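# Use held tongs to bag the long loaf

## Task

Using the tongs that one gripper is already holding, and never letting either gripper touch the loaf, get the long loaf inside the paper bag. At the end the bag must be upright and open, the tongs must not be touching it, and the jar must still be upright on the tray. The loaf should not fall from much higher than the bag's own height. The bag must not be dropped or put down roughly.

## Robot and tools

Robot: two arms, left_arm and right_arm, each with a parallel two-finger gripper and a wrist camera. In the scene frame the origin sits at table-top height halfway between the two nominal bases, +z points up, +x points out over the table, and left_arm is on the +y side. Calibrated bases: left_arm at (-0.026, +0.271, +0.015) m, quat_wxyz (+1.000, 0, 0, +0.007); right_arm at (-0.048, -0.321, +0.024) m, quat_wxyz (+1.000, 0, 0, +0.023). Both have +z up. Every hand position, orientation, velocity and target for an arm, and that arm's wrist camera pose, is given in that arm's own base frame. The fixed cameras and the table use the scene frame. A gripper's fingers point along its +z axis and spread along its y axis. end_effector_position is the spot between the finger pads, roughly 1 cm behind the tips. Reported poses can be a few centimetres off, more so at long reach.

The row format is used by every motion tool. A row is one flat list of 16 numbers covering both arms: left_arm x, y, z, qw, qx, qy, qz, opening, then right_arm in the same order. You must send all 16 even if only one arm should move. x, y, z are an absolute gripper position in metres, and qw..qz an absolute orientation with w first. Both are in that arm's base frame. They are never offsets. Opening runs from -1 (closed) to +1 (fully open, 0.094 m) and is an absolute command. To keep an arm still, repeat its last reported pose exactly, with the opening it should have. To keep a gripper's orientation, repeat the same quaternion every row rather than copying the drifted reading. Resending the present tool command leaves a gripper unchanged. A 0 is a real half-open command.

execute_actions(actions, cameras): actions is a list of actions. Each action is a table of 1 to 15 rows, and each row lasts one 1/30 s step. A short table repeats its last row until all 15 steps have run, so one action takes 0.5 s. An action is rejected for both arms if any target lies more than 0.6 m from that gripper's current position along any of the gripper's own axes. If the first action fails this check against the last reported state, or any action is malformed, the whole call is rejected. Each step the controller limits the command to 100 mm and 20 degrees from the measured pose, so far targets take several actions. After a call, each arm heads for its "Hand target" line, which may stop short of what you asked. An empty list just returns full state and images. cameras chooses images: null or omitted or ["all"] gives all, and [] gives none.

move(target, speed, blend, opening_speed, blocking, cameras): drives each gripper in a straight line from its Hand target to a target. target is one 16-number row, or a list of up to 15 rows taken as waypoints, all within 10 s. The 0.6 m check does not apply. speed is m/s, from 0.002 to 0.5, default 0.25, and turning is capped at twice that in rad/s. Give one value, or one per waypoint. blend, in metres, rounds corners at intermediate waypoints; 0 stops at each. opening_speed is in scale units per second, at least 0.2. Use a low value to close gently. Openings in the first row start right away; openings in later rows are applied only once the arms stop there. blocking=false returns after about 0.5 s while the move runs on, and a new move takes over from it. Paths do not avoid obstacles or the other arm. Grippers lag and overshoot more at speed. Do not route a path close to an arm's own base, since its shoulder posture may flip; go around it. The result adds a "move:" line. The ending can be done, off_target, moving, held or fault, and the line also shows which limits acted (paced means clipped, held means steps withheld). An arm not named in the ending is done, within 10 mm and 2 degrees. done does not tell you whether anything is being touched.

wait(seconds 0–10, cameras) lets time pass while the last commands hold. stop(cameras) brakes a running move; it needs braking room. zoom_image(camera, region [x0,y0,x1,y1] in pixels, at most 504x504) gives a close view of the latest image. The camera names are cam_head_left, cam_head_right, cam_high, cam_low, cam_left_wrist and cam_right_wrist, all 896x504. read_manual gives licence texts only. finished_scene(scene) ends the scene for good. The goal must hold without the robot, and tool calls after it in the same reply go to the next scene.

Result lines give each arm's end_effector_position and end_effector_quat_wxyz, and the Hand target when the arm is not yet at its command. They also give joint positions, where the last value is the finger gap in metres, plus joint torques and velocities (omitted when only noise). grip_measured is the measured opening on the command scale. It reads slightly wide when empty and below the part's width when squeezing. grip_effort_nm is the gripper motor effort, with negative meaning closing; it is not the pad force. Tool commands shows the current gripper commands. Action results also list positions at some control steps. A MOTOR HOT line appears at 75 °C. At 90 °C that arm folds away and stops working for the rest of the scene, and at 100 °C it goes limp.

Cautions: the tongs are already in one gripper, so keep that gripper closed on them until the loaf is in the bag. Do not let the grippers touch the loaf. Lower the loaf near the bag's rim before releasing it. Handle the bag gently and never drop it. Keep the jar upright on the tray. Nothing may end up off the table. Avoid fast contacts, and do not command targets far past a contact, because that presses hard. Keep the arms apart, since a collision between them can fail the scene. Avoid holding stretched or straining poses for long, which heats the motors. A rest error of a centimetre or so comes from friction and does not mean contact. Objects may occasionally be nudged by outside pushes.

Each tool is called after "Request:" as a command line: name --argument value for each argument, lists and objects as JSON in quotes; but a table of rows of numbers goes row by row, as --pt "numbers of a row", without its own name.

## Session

Request:
execute_actions --actions '[]'

Scene clock: 0.00 s.
left_arm: end_effector_position=(+0.3815, +0.0011, +0.4073) grip_measured=+1.000 grip_effort_nm=n/a end_effector_quat_wxyz=(+0.707, +0.000, +0.707, +0.000) | right_arm: end_effector_position=(+0.2876, -0.1158, +0.1865) grip_measured=-0.302 grip_effort_nm=n/a end_effector_quat_wxyz=(+0.305, -0.010, +0.952, +0.002)
Joint positions: left_arm=[0 1.047 1.047 0 0 0 0.094] | right_arm=[-0.573 1.23 1.088 -0.894 -0.328 -0.503 0.033]
Joint velocities: within noise
Joint torques (N m): no reading
Heat: left arm: 34 °C; right arm: 35 °C.
Hand target: left_arm +0.3789, +0.0011, +0.4133; +0.712, +0.000, +0.702, +0.000 | right_arm +0.2880, -0.1147, +0.1900; +0.310, -0.012, +0.951, +0.003
Tool commands: left_gripper/opening=+1.0 right_gripper/opening=-0.305557
camera_calibration:
cam_left_wrist: T_world_to_cam=[[0.0338408, -0.999394, -0.00817316, -0.00269147], [-0.433034, -0.00729178, -0.901348, 0.570888], [0.900742, 0.0340416, -0.433018, -0.0774676], [0, 0, 0, 1]] pos_world=[0.317084, 0.00411007, 0.481002]
cam_right_wrist: T_world_to_cam=[[0.0314424, -0.999372, 0.0163664, -0.126512], [-0.983339, -0.0338628, -0.1786, 0.351997], [0.179042, -0.0104781, -0.983786, 0.218778], [0, 0, 0, 1]] pos_world=[0.31094, -0.11222, 0.280168]

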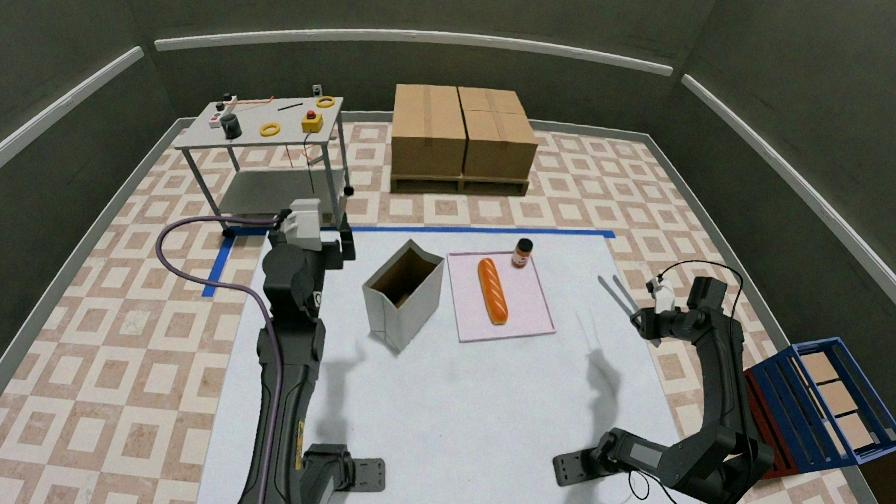

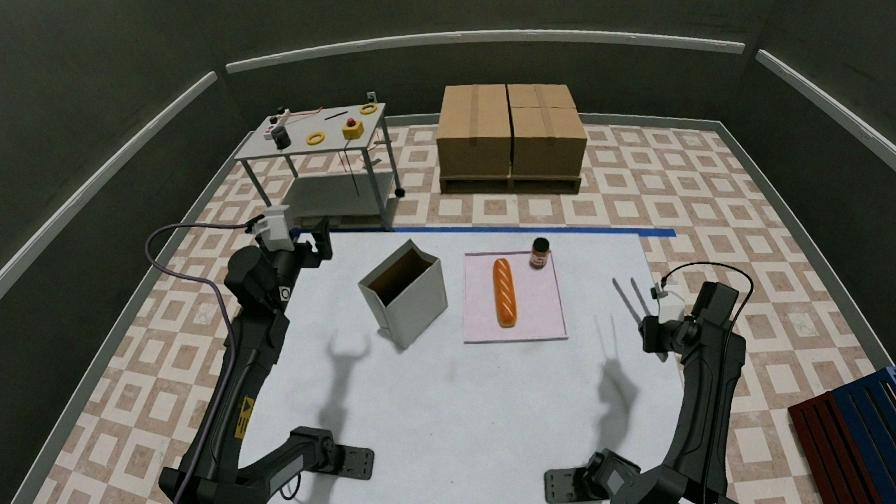

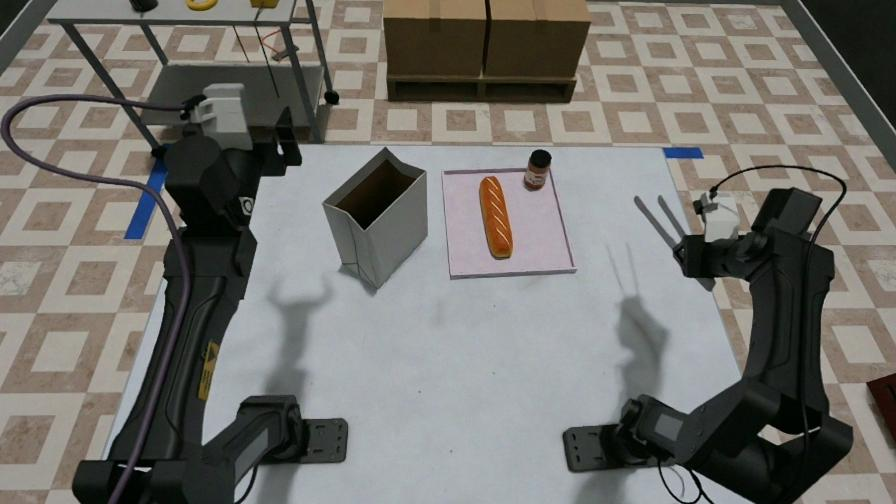

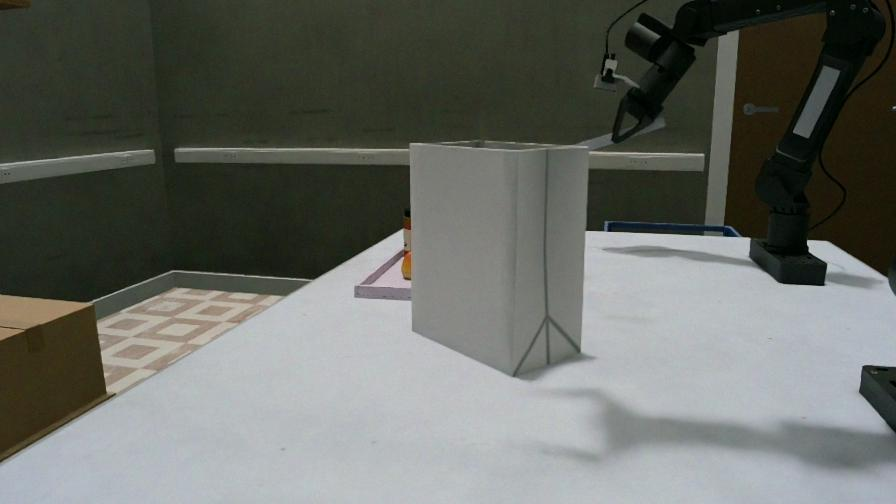

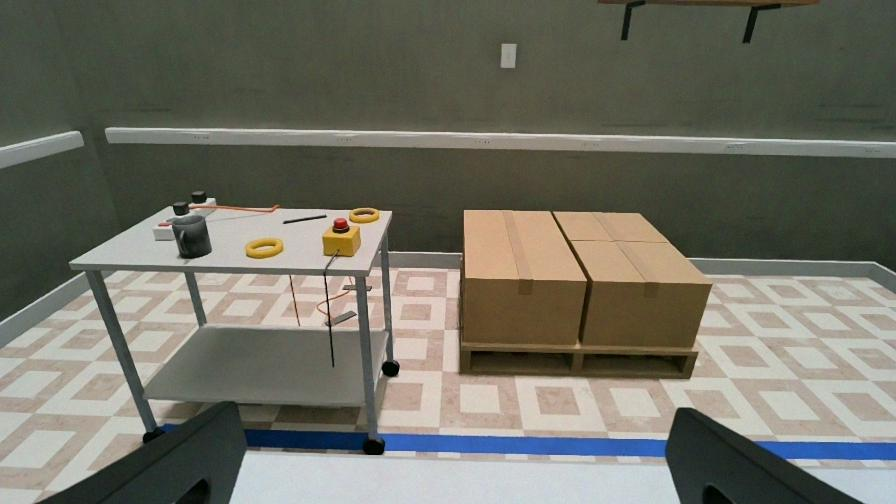

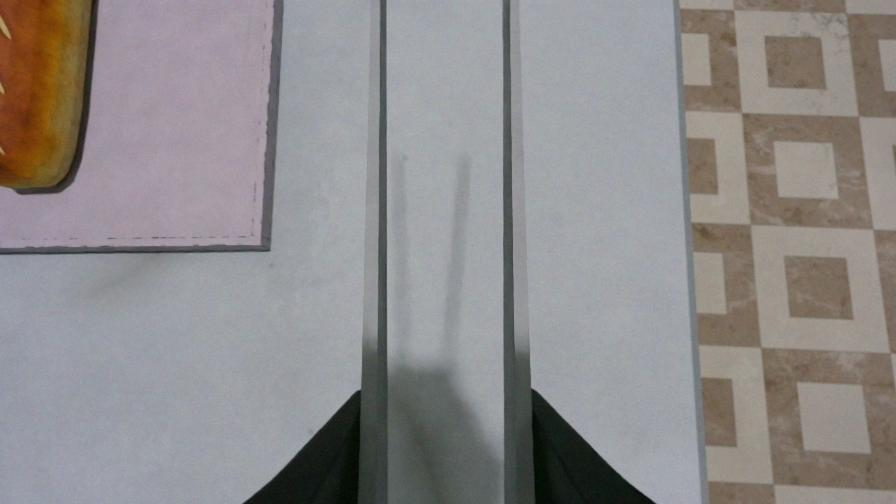

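Request:
move --pt "0.3 0.1 0.36 0.707 0 0.707 0 1 0.38 0.10 0.31 0.2588 0 0.9659 0 -0.3056" --pt "0.3 0.1 0.36 0.707 0 0.707 0 1 0.45 0.17 0.21 0.1736 0 0.9848 0 -0.3056" --speed 0.15 --blend 0.03

Request:
zoom_image --camera "cam_high" --region '[400, 100, 700, 300]'

Scene clock: 28.53 s.
left_arm: end_effector_position=(+0.3034, +0.1018, +0.3615) grip_measured=+1.000 grip_effort_nm=-0.037 end_effector_quat_wxyz=(+0.704, -0.003, +0.710, -0.002) | right_arm: end_effector_position=(+0.4469, +0.1655, +0.2129) grip_measured=-0.302 grip_effort_nm=-0.203 end_effector_quat_wxyz=(+0.175, +0.000, +0.985, -0.001)
Joint positions: left_arm=[0.676 0.838 0.793 0.034 0.675 0 0.094] | right_arm=[0.404 2.181 2.401 -1.465 0.137 0.382 0.033]
Joint torques (N m): left_arm=[0.49 -2.92 4.67 1.75 0.07 0] | right_arm=[0.51 -10.39 9.4 0.78 0.09 0.06]
Hand target: left_arm +0.3001, +0.1001, +0.3600; +0.707, +0.000, +0.707, +0.000 | right_arm +0.4499, +0.1698, +0.2099; +0.174, +0.000, +0.985, +0.000
Off the commanded pose: left_arm 0.004 m, 1 deg | right_arm 0.006 m, 0 deg.
move: done
camera_calibration:
cam_left_wrist: T_world_to_cam=[[0.0341793, -0.999414, -0.00161556, 0.0977366], [-0.440814, -0.0136248, -0.897495, 0.498118], [0.896947, 0.0313879, -0.441022, -0.0260724], [0, 0, 0, 1]]
cam_right_wrist: T_world_to_cam=[[0.0138308, -0.999836, 0.0116886, 0.158187], [-0.996031, -0.0127484, 0.0880882, 0.468344], [-0.0879247, -0.0128606, -0.996044, 0.34141], [0, 0, 0, 1]]

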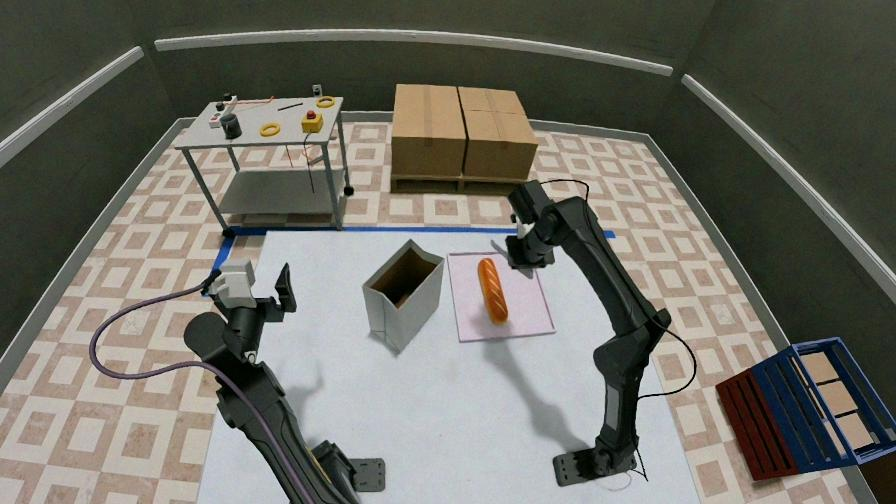

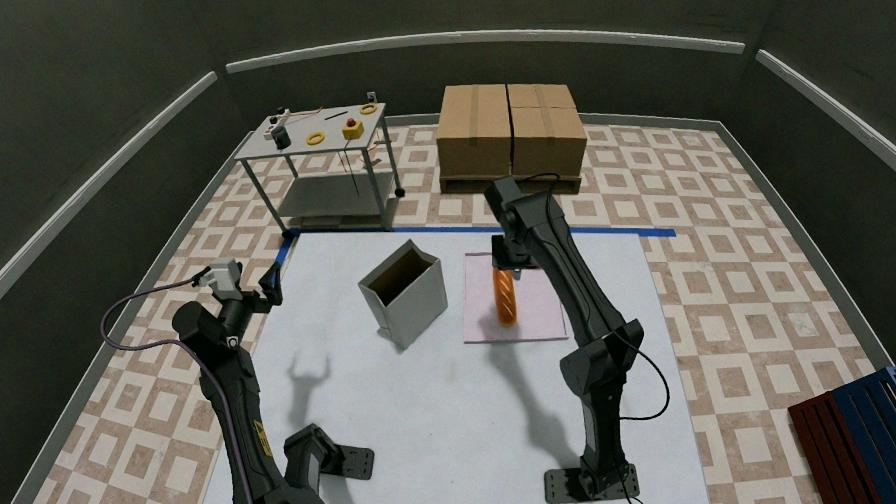

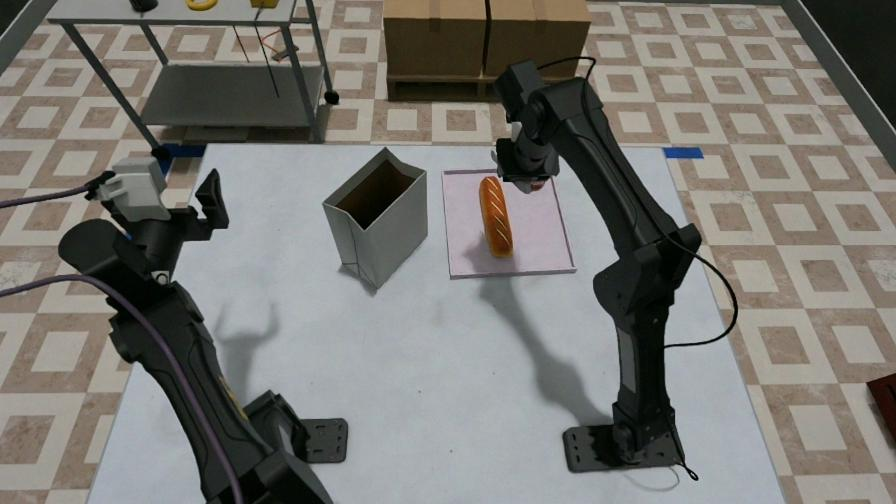

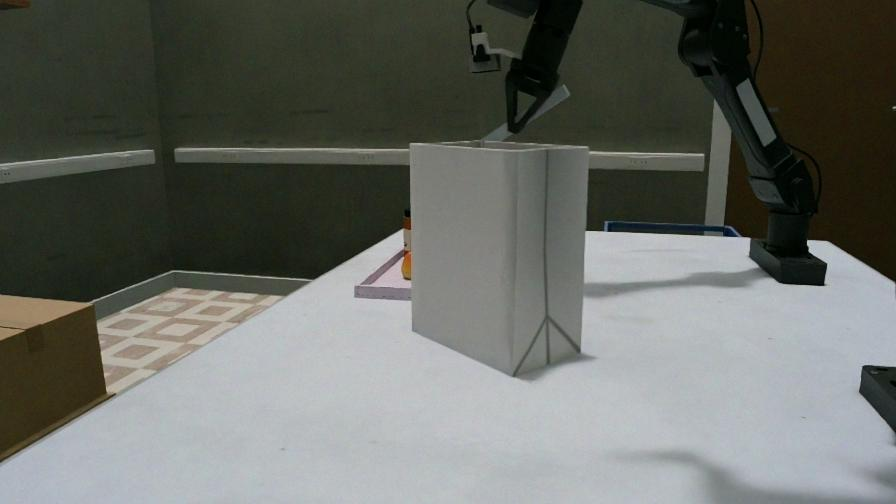

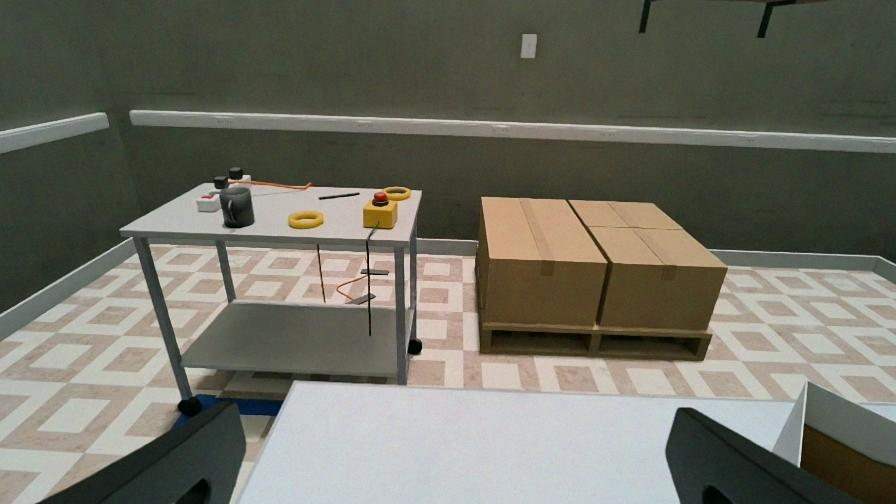

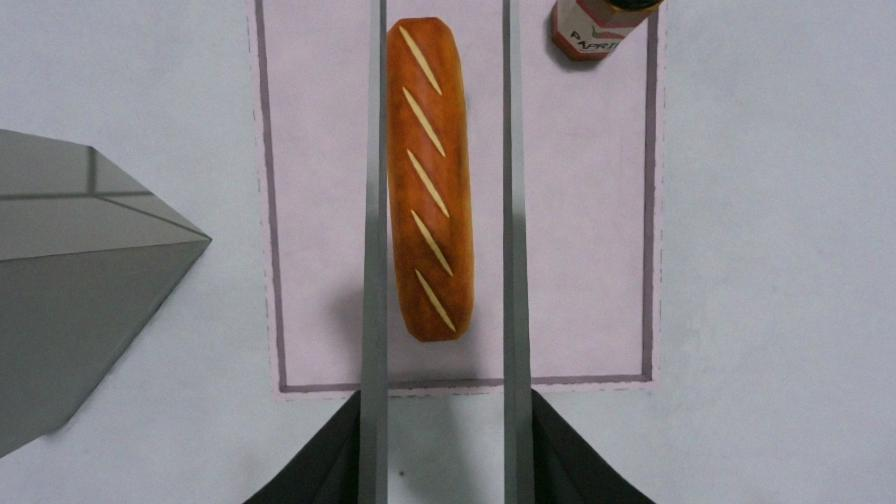

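Scaled by 1.680.

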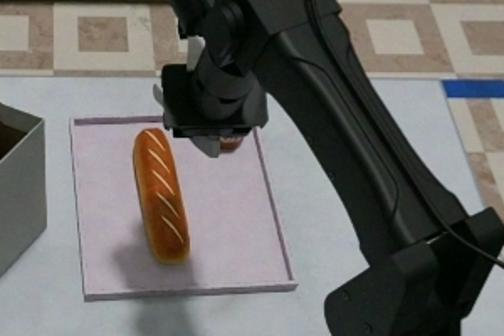

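Request:
move --target '[0.3, 0.1, 0.36, 0.707, 0, 0.707, 0, 1, 0.459, 0.176, 0.145, 0.1736, -0.0215, 0.9846, 0.0038, -0.3056]' --speed 0.1 --cameras '["cam_right_wrist","cam_head_left","cam_high","cam_low"]'

Request:
zoom_image --camera "cam_head_left" --region '[420, 220, 600, 360]'

Request:
zoom_image --camera "cam_high" --region '[420, 120, 600, 300]'

Scene clock: 42.43 s.
left_arm: end_effector_position=(+0.3034, +0.1017, +0.3616) grip_measured=+1.000 grip_effort_nm=-0.042 end_effector_quat_wxyz=(+0.704, -0.002, +0.710, -0.002) | right_arm: end_effector_position=(+0.4592, +0.1730, +0.1286) grip_measured=-0.302 grip_effort_nm=-0.212 end_effector_quat_wxyz=(+0.153, -0.018, +0.988, -0.006)
Joint positions: left_arm=[0.676 0.838 0.793 0.035 0.676 0 0.094] | right_arm=[0.404 2.181 2.065 -1.172 0.126 0.35 0.033]
Joint torques (N m): left_arm=[0.55 -2.89 4.75 1.72 0.05 0.03] | right_arm=[0.38 -17.07 6.35 0.94 0.05 -0.06]
Heat: left arm: 34 °C; right arm: 40 °C.
Hand target: left_arm +0.3001, +0.1001, +0.3600; +0.707, +0.000, +0.707, +0.000 | right_arm +0.4589, +0.1759, +0.1450; +0.173, -0.021, +0.985, +0.004
Off the commanded pose: left_arm 0.004 m, 1 deg | right_arm 0.017 m, 3 deg.
move: off_target (right_arm)
camera_calibration:
cam_right_wrist: T_world_to_cam=[[0.0481512, -0.998475, 0.0269861, 0.148558], [-0.990248, -0.0441834, 0.132127, 0.48521], [-0.130734, -0.033085, -0.990865, 0.281186], [0, 0, 0, 1]]
Images, in order: cam_head_left, cam_high, cam_low, cam_right_wrist.

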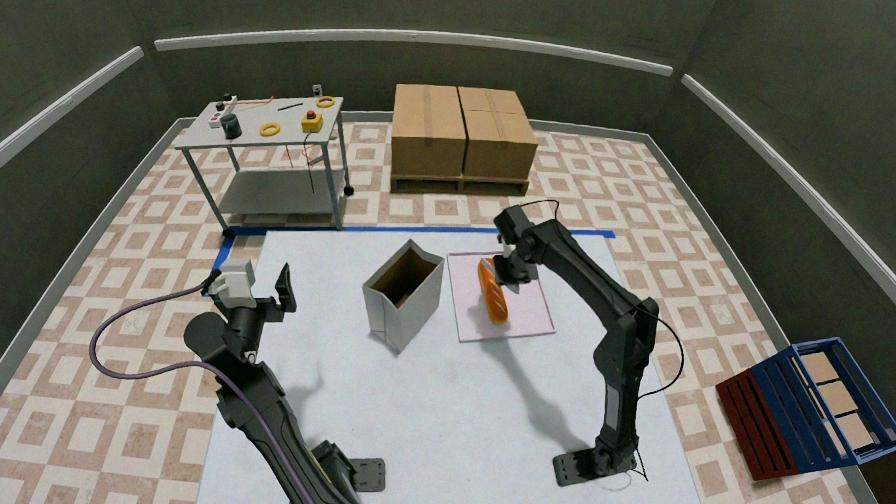

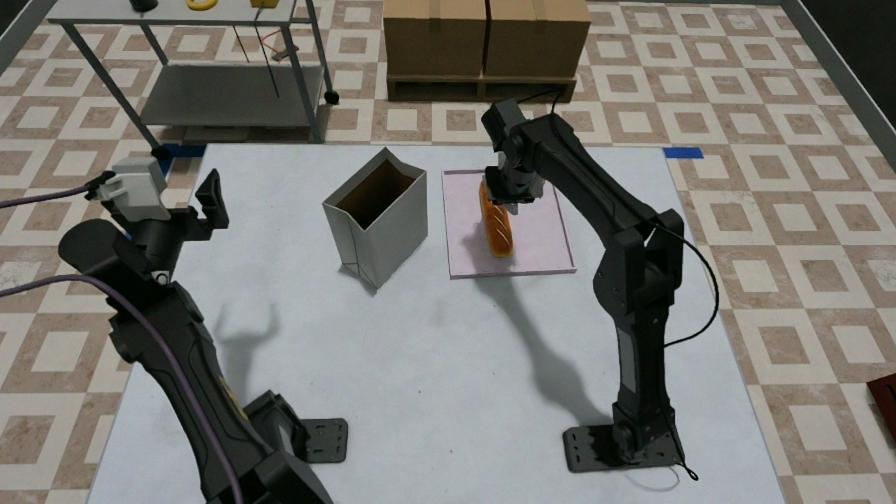

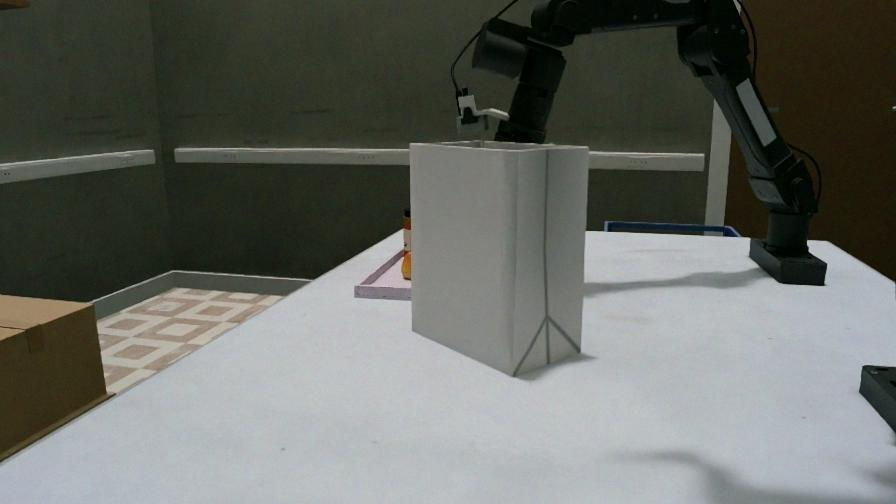

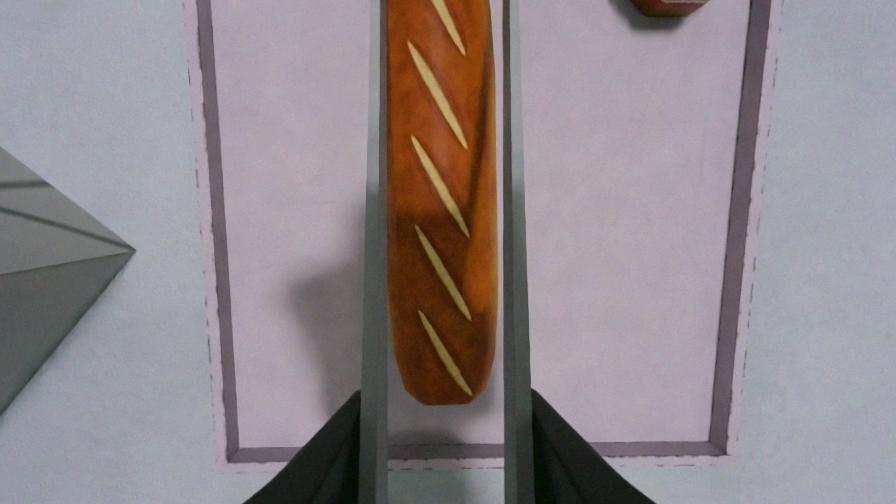

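Scaled by 2.800.

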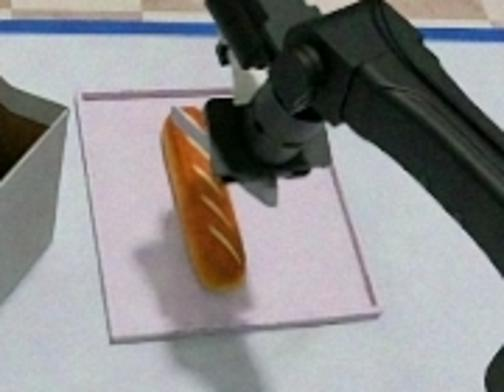

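Scaled by 2.800.

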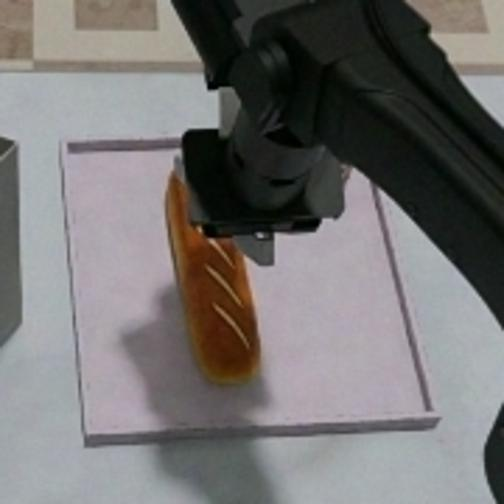

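Request:
move --target '[0.3, 0.1, 0.36, 0.707, 0, 0.707, 0, 1, 0.456, 0.1755, 0.124, 0.1736, -0.0215, 0.9846, 0.0038, -0.3056]' --speed 0.05 --cameras '["cam_right_wrist","cam_head_left","cam_high","cam_head_right"]'

Request:
zoom_image --camera "cam_head_left" --region '[420, 220, 600, 360]'

Request:
zoom_image --camera "cam_head_right" --region '[420, 220, 600, 360]'

Scene clock: 55.43 s.
left_arm: end_effector_position=(+0.3034, +0.1016, +0.3617) grip_measured=+1.000 grip_effort_nm=-0.037 end_effector_quat_wxyz=(+0.704, -0.002, +0.710, -0.002) | right_arm: end_effector_position=(+0.4564, +0.1729, +0.1060) grip_measured=-0.302 grip_effort_nm=-0.198 end_effector_quat_wxyz=(+0.152, -0.019, +0.988, -0.004)
Joint positions: left_arm=[0.676 0.838 0.793 0.035 0.676 0 0.094] | right_arm=[0.404 2.161 1.944 -1.072 0.12 0.349 0.033]
Joint torques (N m): left_arm=[0.43 -2.97 4.86 1.77 0.07 0] | right_arm=[0.54 -17.4 6.34 0.92 0.11 -0.04]
Heat: left arm: 34 °C; right arm: 48 °C.
Hand target: left_arm +0.3001, +0.1001, +0.3600; +0.707, +0.000, +0.707, +0.000 | right_arm +0.4559, +0.1753, +0.1238; +0.173, -0.021, +0.985, +0.004
Off the commanded pose: left_arm 0.004 m, 1 deg | right_arm 0.018 m, 3 deg.
move: off_target (right_arm)
camera_calibration:
cam_right_wrist: T_world_to_cam=[[0.050435, -0.998467, 0.022803, 0.148512], [-0.989737, -0.0469112, 0.134985, 0.485299], [-0.133708, -0.0293769, -0.990585, 0.259048], [0, 0, 0, 1]]
Images, in order: cam_head_left, cam_head_right, cam_high, cam_right_wrist.

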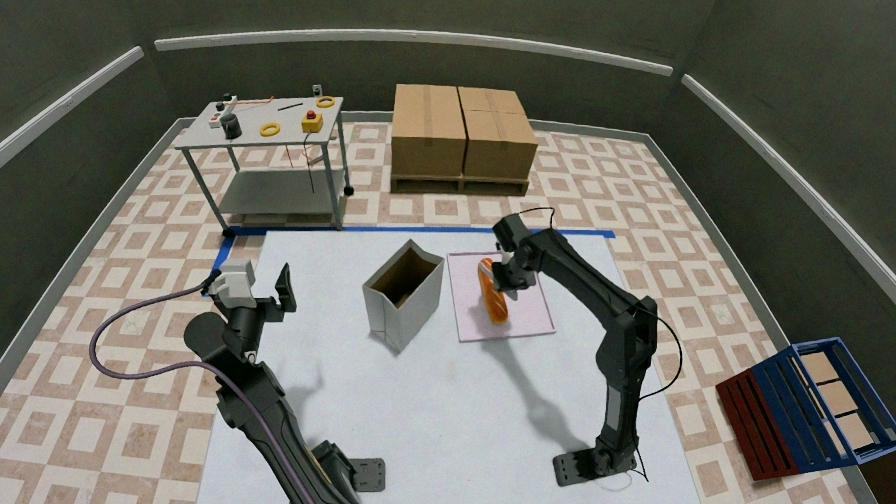

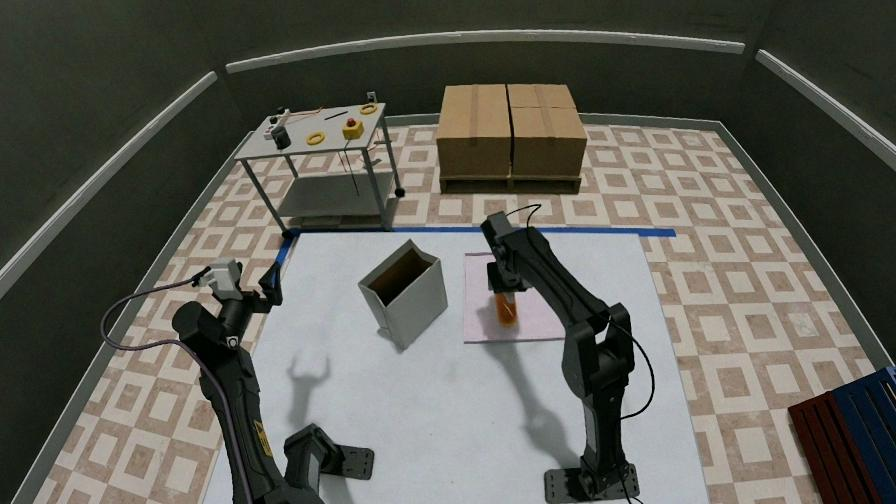

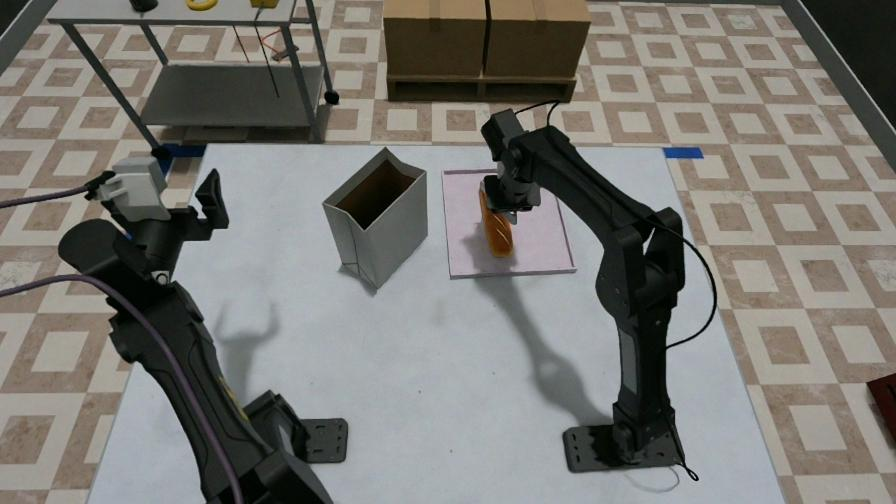

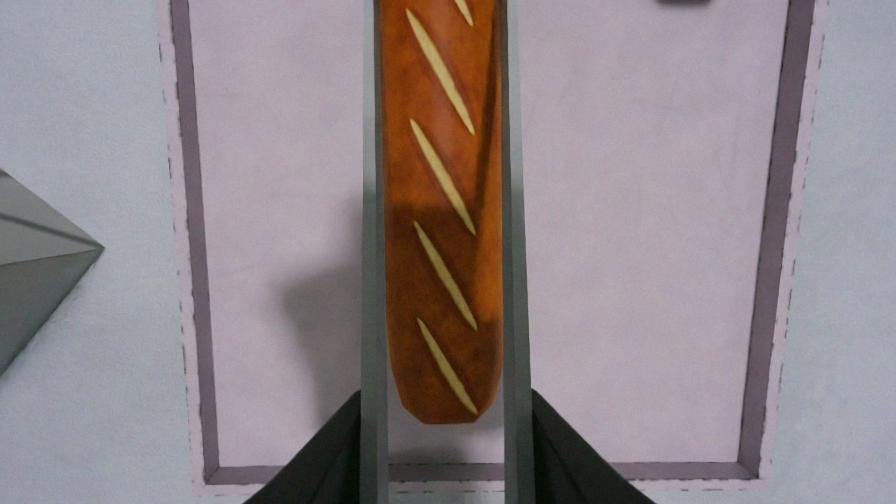

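Scaled by 2.800.

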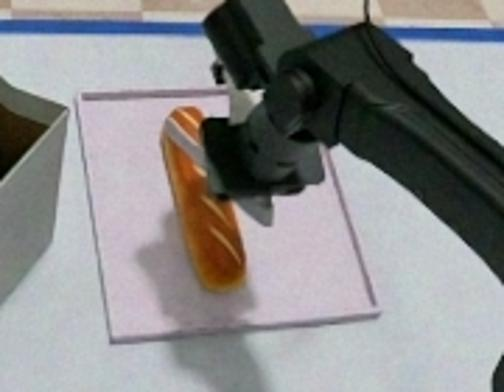

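Scaled by 2.800.

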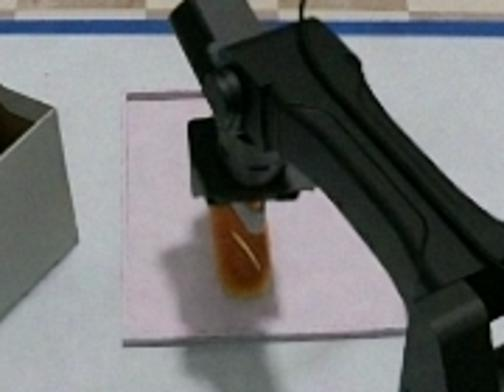

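Request:
move --target '[0.3, 0.1, 0.36, 0.707, 0, 0.707, 0, 1, 0.456, 0.1755, 0.124, 0.1736, -0.0215, 0.9846, 0.0038, -0.66]' --opening_speed 0.2 --cameras '["cam_right_wrist"]'

Request:
move --target '[0.3, 0.1, 0.36, 0.707, 0, 0.707, 0, 1, 0.456, 0.1755, 0.19, 0.1736, -0.0215, 0.9846, 0.0038, -0.66]' --speed 0.08 --cameras '["cam_right_wrist","cam_head_left","cam_low"]'

Scene clock: 63.10 s.
Off the commanded pose: left_arm 0.004 m, 1 deg | right_arm 0.018 m, 3 deg.
move: off_target (right_arm)
camera_calibration:
cam_right_wrist: T_world_to_cam=[[0.051851, -0.998477, 0.0188207, 0.149087], [-0.989711, -0.0488609, 0.134482, 0.48588], [-0.133358, -0.0256001, -0.990737, 0.258348], [0, 0, 0, 1]]
Images, in order: cam_right_wrist.

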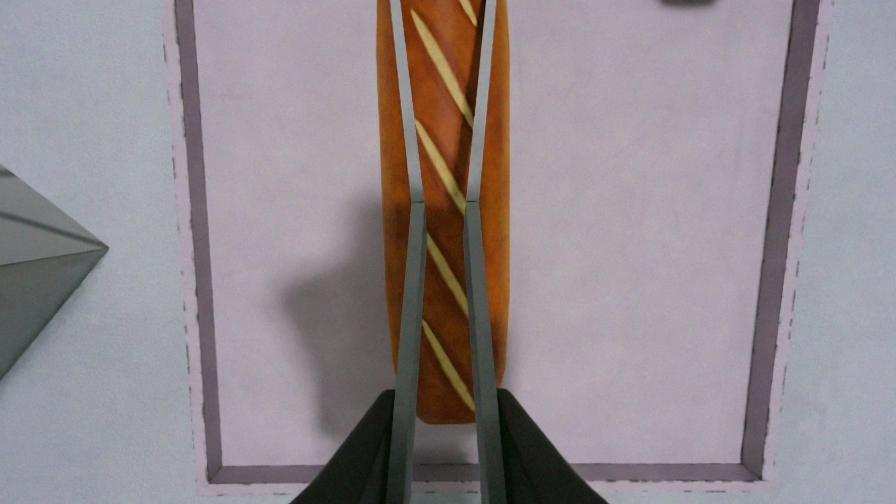

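Scene clock: 64.70 s.
left_arm: end_effector_position=(+0.3034, +0.1016, +0.3617) grip_measured=+1.000 grip_effort_nm=-0.042 end_effector_quat_wxyz=(+0.704, -0.002, +0.710, -0.002) | right_arm: end_effector_position=(+0.4524, +0.1717, +0.1946) grip_measured=-0.578 grip_effort_nm=-1.018 end_effector_quat_wxyz=(+0.176, -0.017, +0.984, +0.007)
Joint positions: left_arm=[0.676 0.838 0.793 0.035 0.676 0 0.094] | right_arm=[0.404 2.161 2.286 -1.362 0.117 0.349 0.02]
Joint torques (N m): left_arm=[0.57 -2.69 4.9 1.71 0.06 0.04] | right_arm=[0.55 -10.21 9.55 0.83 0.14 -0.04]
Hand target: left_arm +0.3001, +0.1001, +0.3600; +0.707, +0.000, +0.707, +0.000 | right_arm +0.4558, +0.1753, +0.1899; +0.174, -0.021, +0.984, +0.004
Off the commanded pose: left_arm 0.004 m, 1 deg | right_arm 0.007 m, 1 deg.
move: done
camera_calibration:
cam_right_wrist: T_world_to_cam=[[0.0511295, -0.998691, 0.00159633, 0.149439], [-0.995011, -0.0508038, 0.0858629, 0.481979], [-0.0856694, -0.00597849, -0.996306, 0.321645], [0, 0, 0, 1]]
Images, in order: cam_head_left, cam_low, cam_right_wrist.

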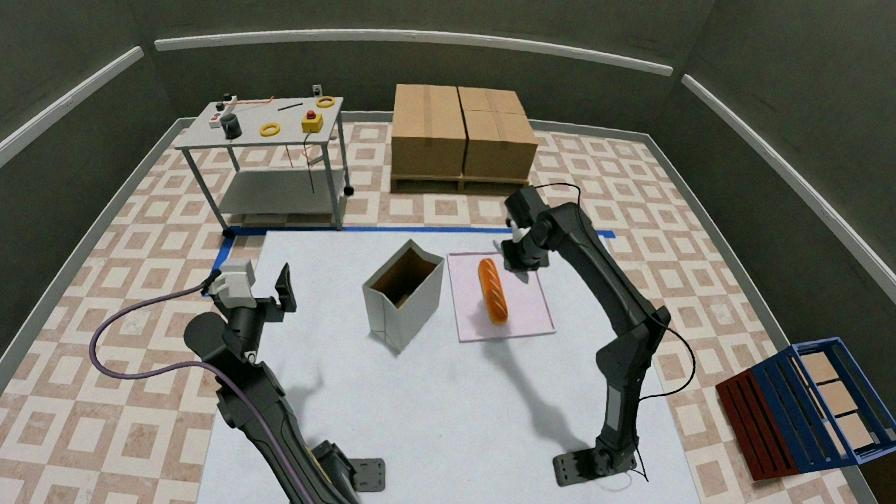

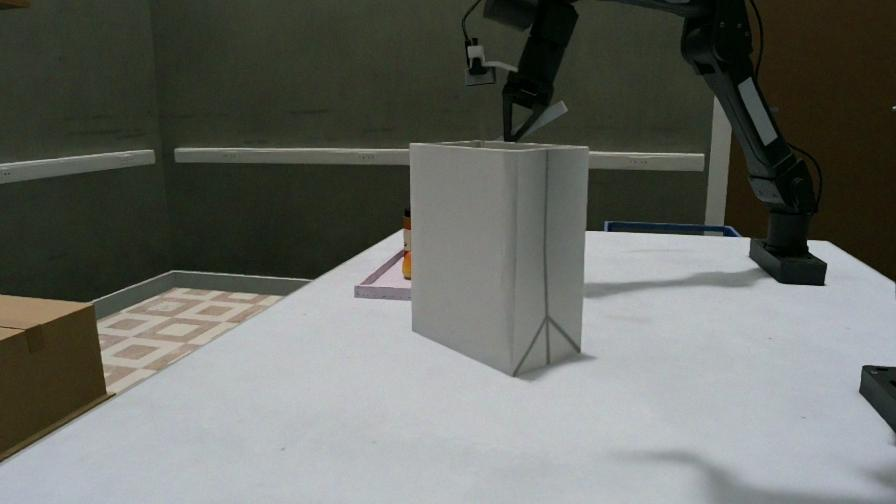

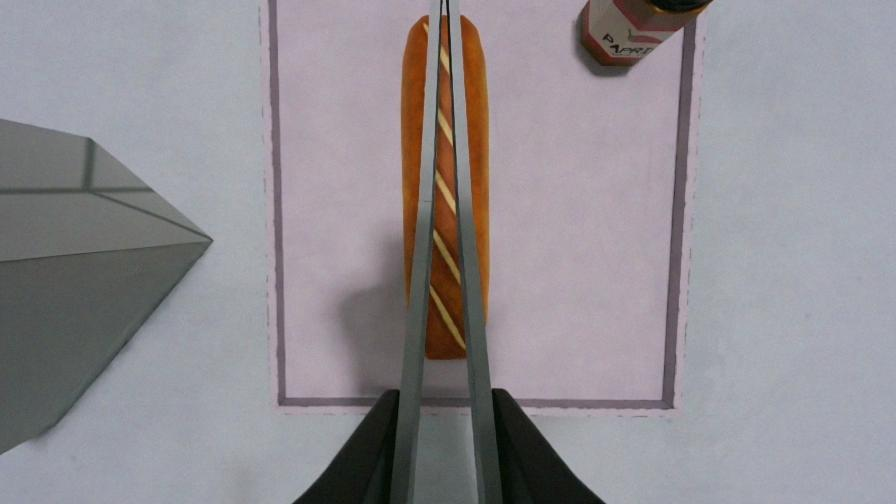

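Request:
move --pt "0.3 0.1 0.36 0.707 0 0.707 0 1 0.456 0.1755 0.19 0.1736 -0.0215 0.9846 0.0038 -0.3056" --pt "0.3 0.1 0.36 0.707 0 0.707 0 1 0.431 0.1745 0.145 0.1736 -0.0215 0.9846 0.0038 -0.3056" --speed 0.08 --opening_speed 0.4 --cameras '["cam_right_wrist"]'

Request:
move --target '[0.3, 0.1, 0.36, 0.707, 0, 0.707, 0, 1, 0.431, 0.1745, 0.119, 0.1736, -0.0215, 0.9846, 0.0038, -0.3056]' --speed 0.05 --cameras '["cam_right_wrist","cam_head_left"]'

Request:
zoom_image --camera "cam_head_left" --region '[440, 230, 540, 340]'

Scene clock: 83.53 s.
Off the commanded pose: left_arm 0.004 m, 1 deg | right_arm 0.016 m, 3 deg.
move: off_target (right_arm)
camera_calibration:
cam_right_wrist: T_world_to_cam=[[0.060692, -0.998003, 0.0175148, 0.14595], [-0.988608, -0.057681, 0.139019, 0.457927], [-0.137731, -0.0257526, -0.990135, 0.279148], [0, 0, 0, 1]]
Images, in order: cam_right_wrist.

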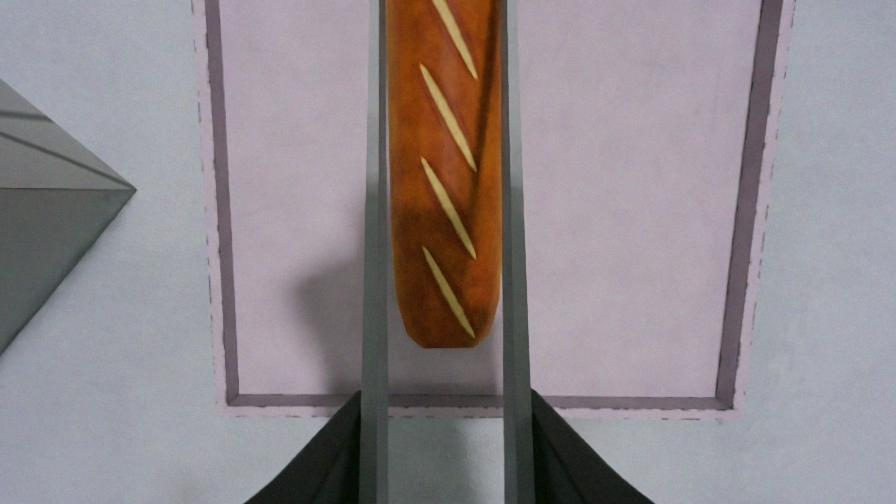

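Scene clock: 84.63 s.
left_arm: end_effector_position=(+0.3034, +0.1016, +0.3618) grip_measured=+1.000 grip_effort_nm=-0.042 end_effector_quat_wxyz=(+0.704, -0.002, +0.710, -0.002) | right_arm: end_effector_position=(+0.4293, +0.1726, +0.1019) grip_measured=-0.306 grip_effort_nm=0.061 end_effector_quat_wxyz=(+0.147, -0.023, +0.989, -0.002)
Joint positions: left_arm=[0.676 0.838 0.793 0.036 0.676 0 0.094] | right_arm=[0.425 2.06 1.774 -1.013 0.117 0.363 0.033]
Joint torques (N m): left_arm=[0.53 -2.85 4.59 1.69 0.11 0.05] | right_arm=[0.64 -16.39 6.34 0.96 0.21 0.06]
Hand target: left_arm +0.3001, +0.1001, +0.3601; +0.707, +0.000, +0.707, +0.000 | right_arm +0.4309, +0.1745, +0.1190; +0.173, -0.021, +0.985, +0.004
Off the commanded pose: left_arm 0.004 m, 1 deg | right_arm 0.017 m, 3 deg.
move: off_target (right_arm)
camera_calibration:
cam_right_wrist: T_world_to_cam=[[0.0596894, -0.998035, 0.019085, 0.146087], [-0.987982, -0.0563357, 0.143939, 0.459068], [-0.142581, -0.0274472, -0.989403, 0.254717], [0, 0, 0, 1]]
Images, in order: cam_head_left, cam_right_wrist.

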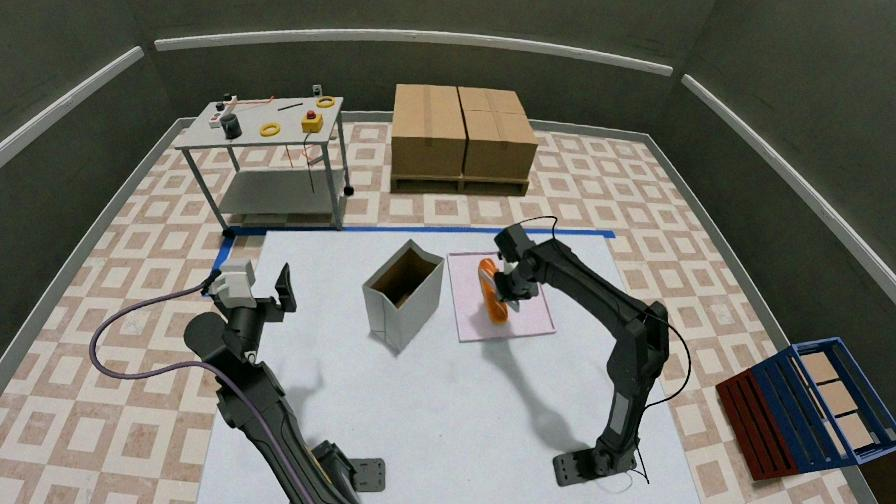

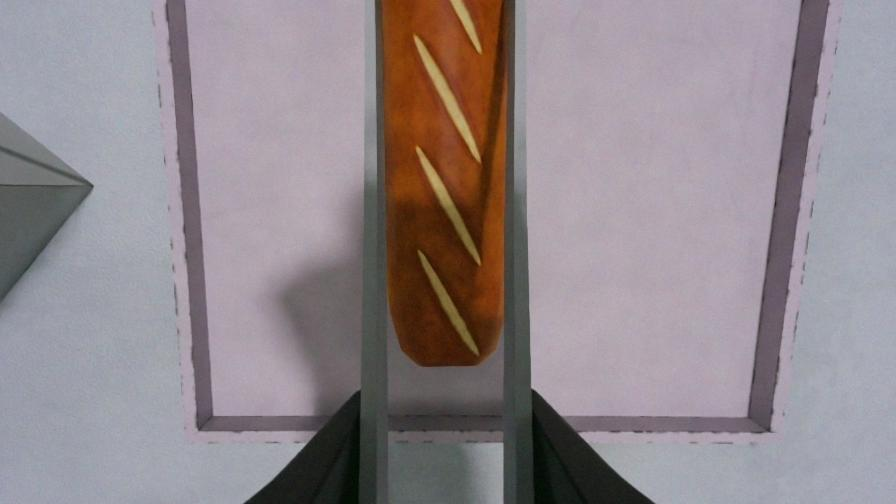

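Scaled by 4.582.

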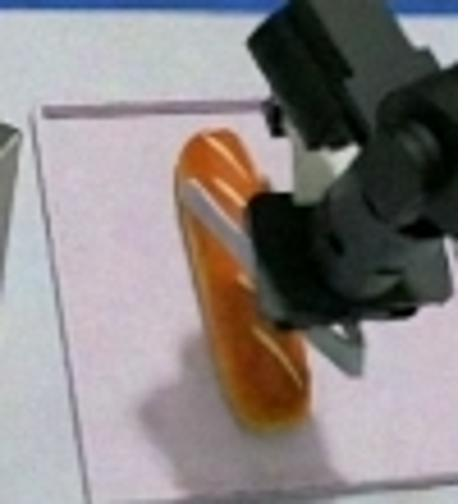

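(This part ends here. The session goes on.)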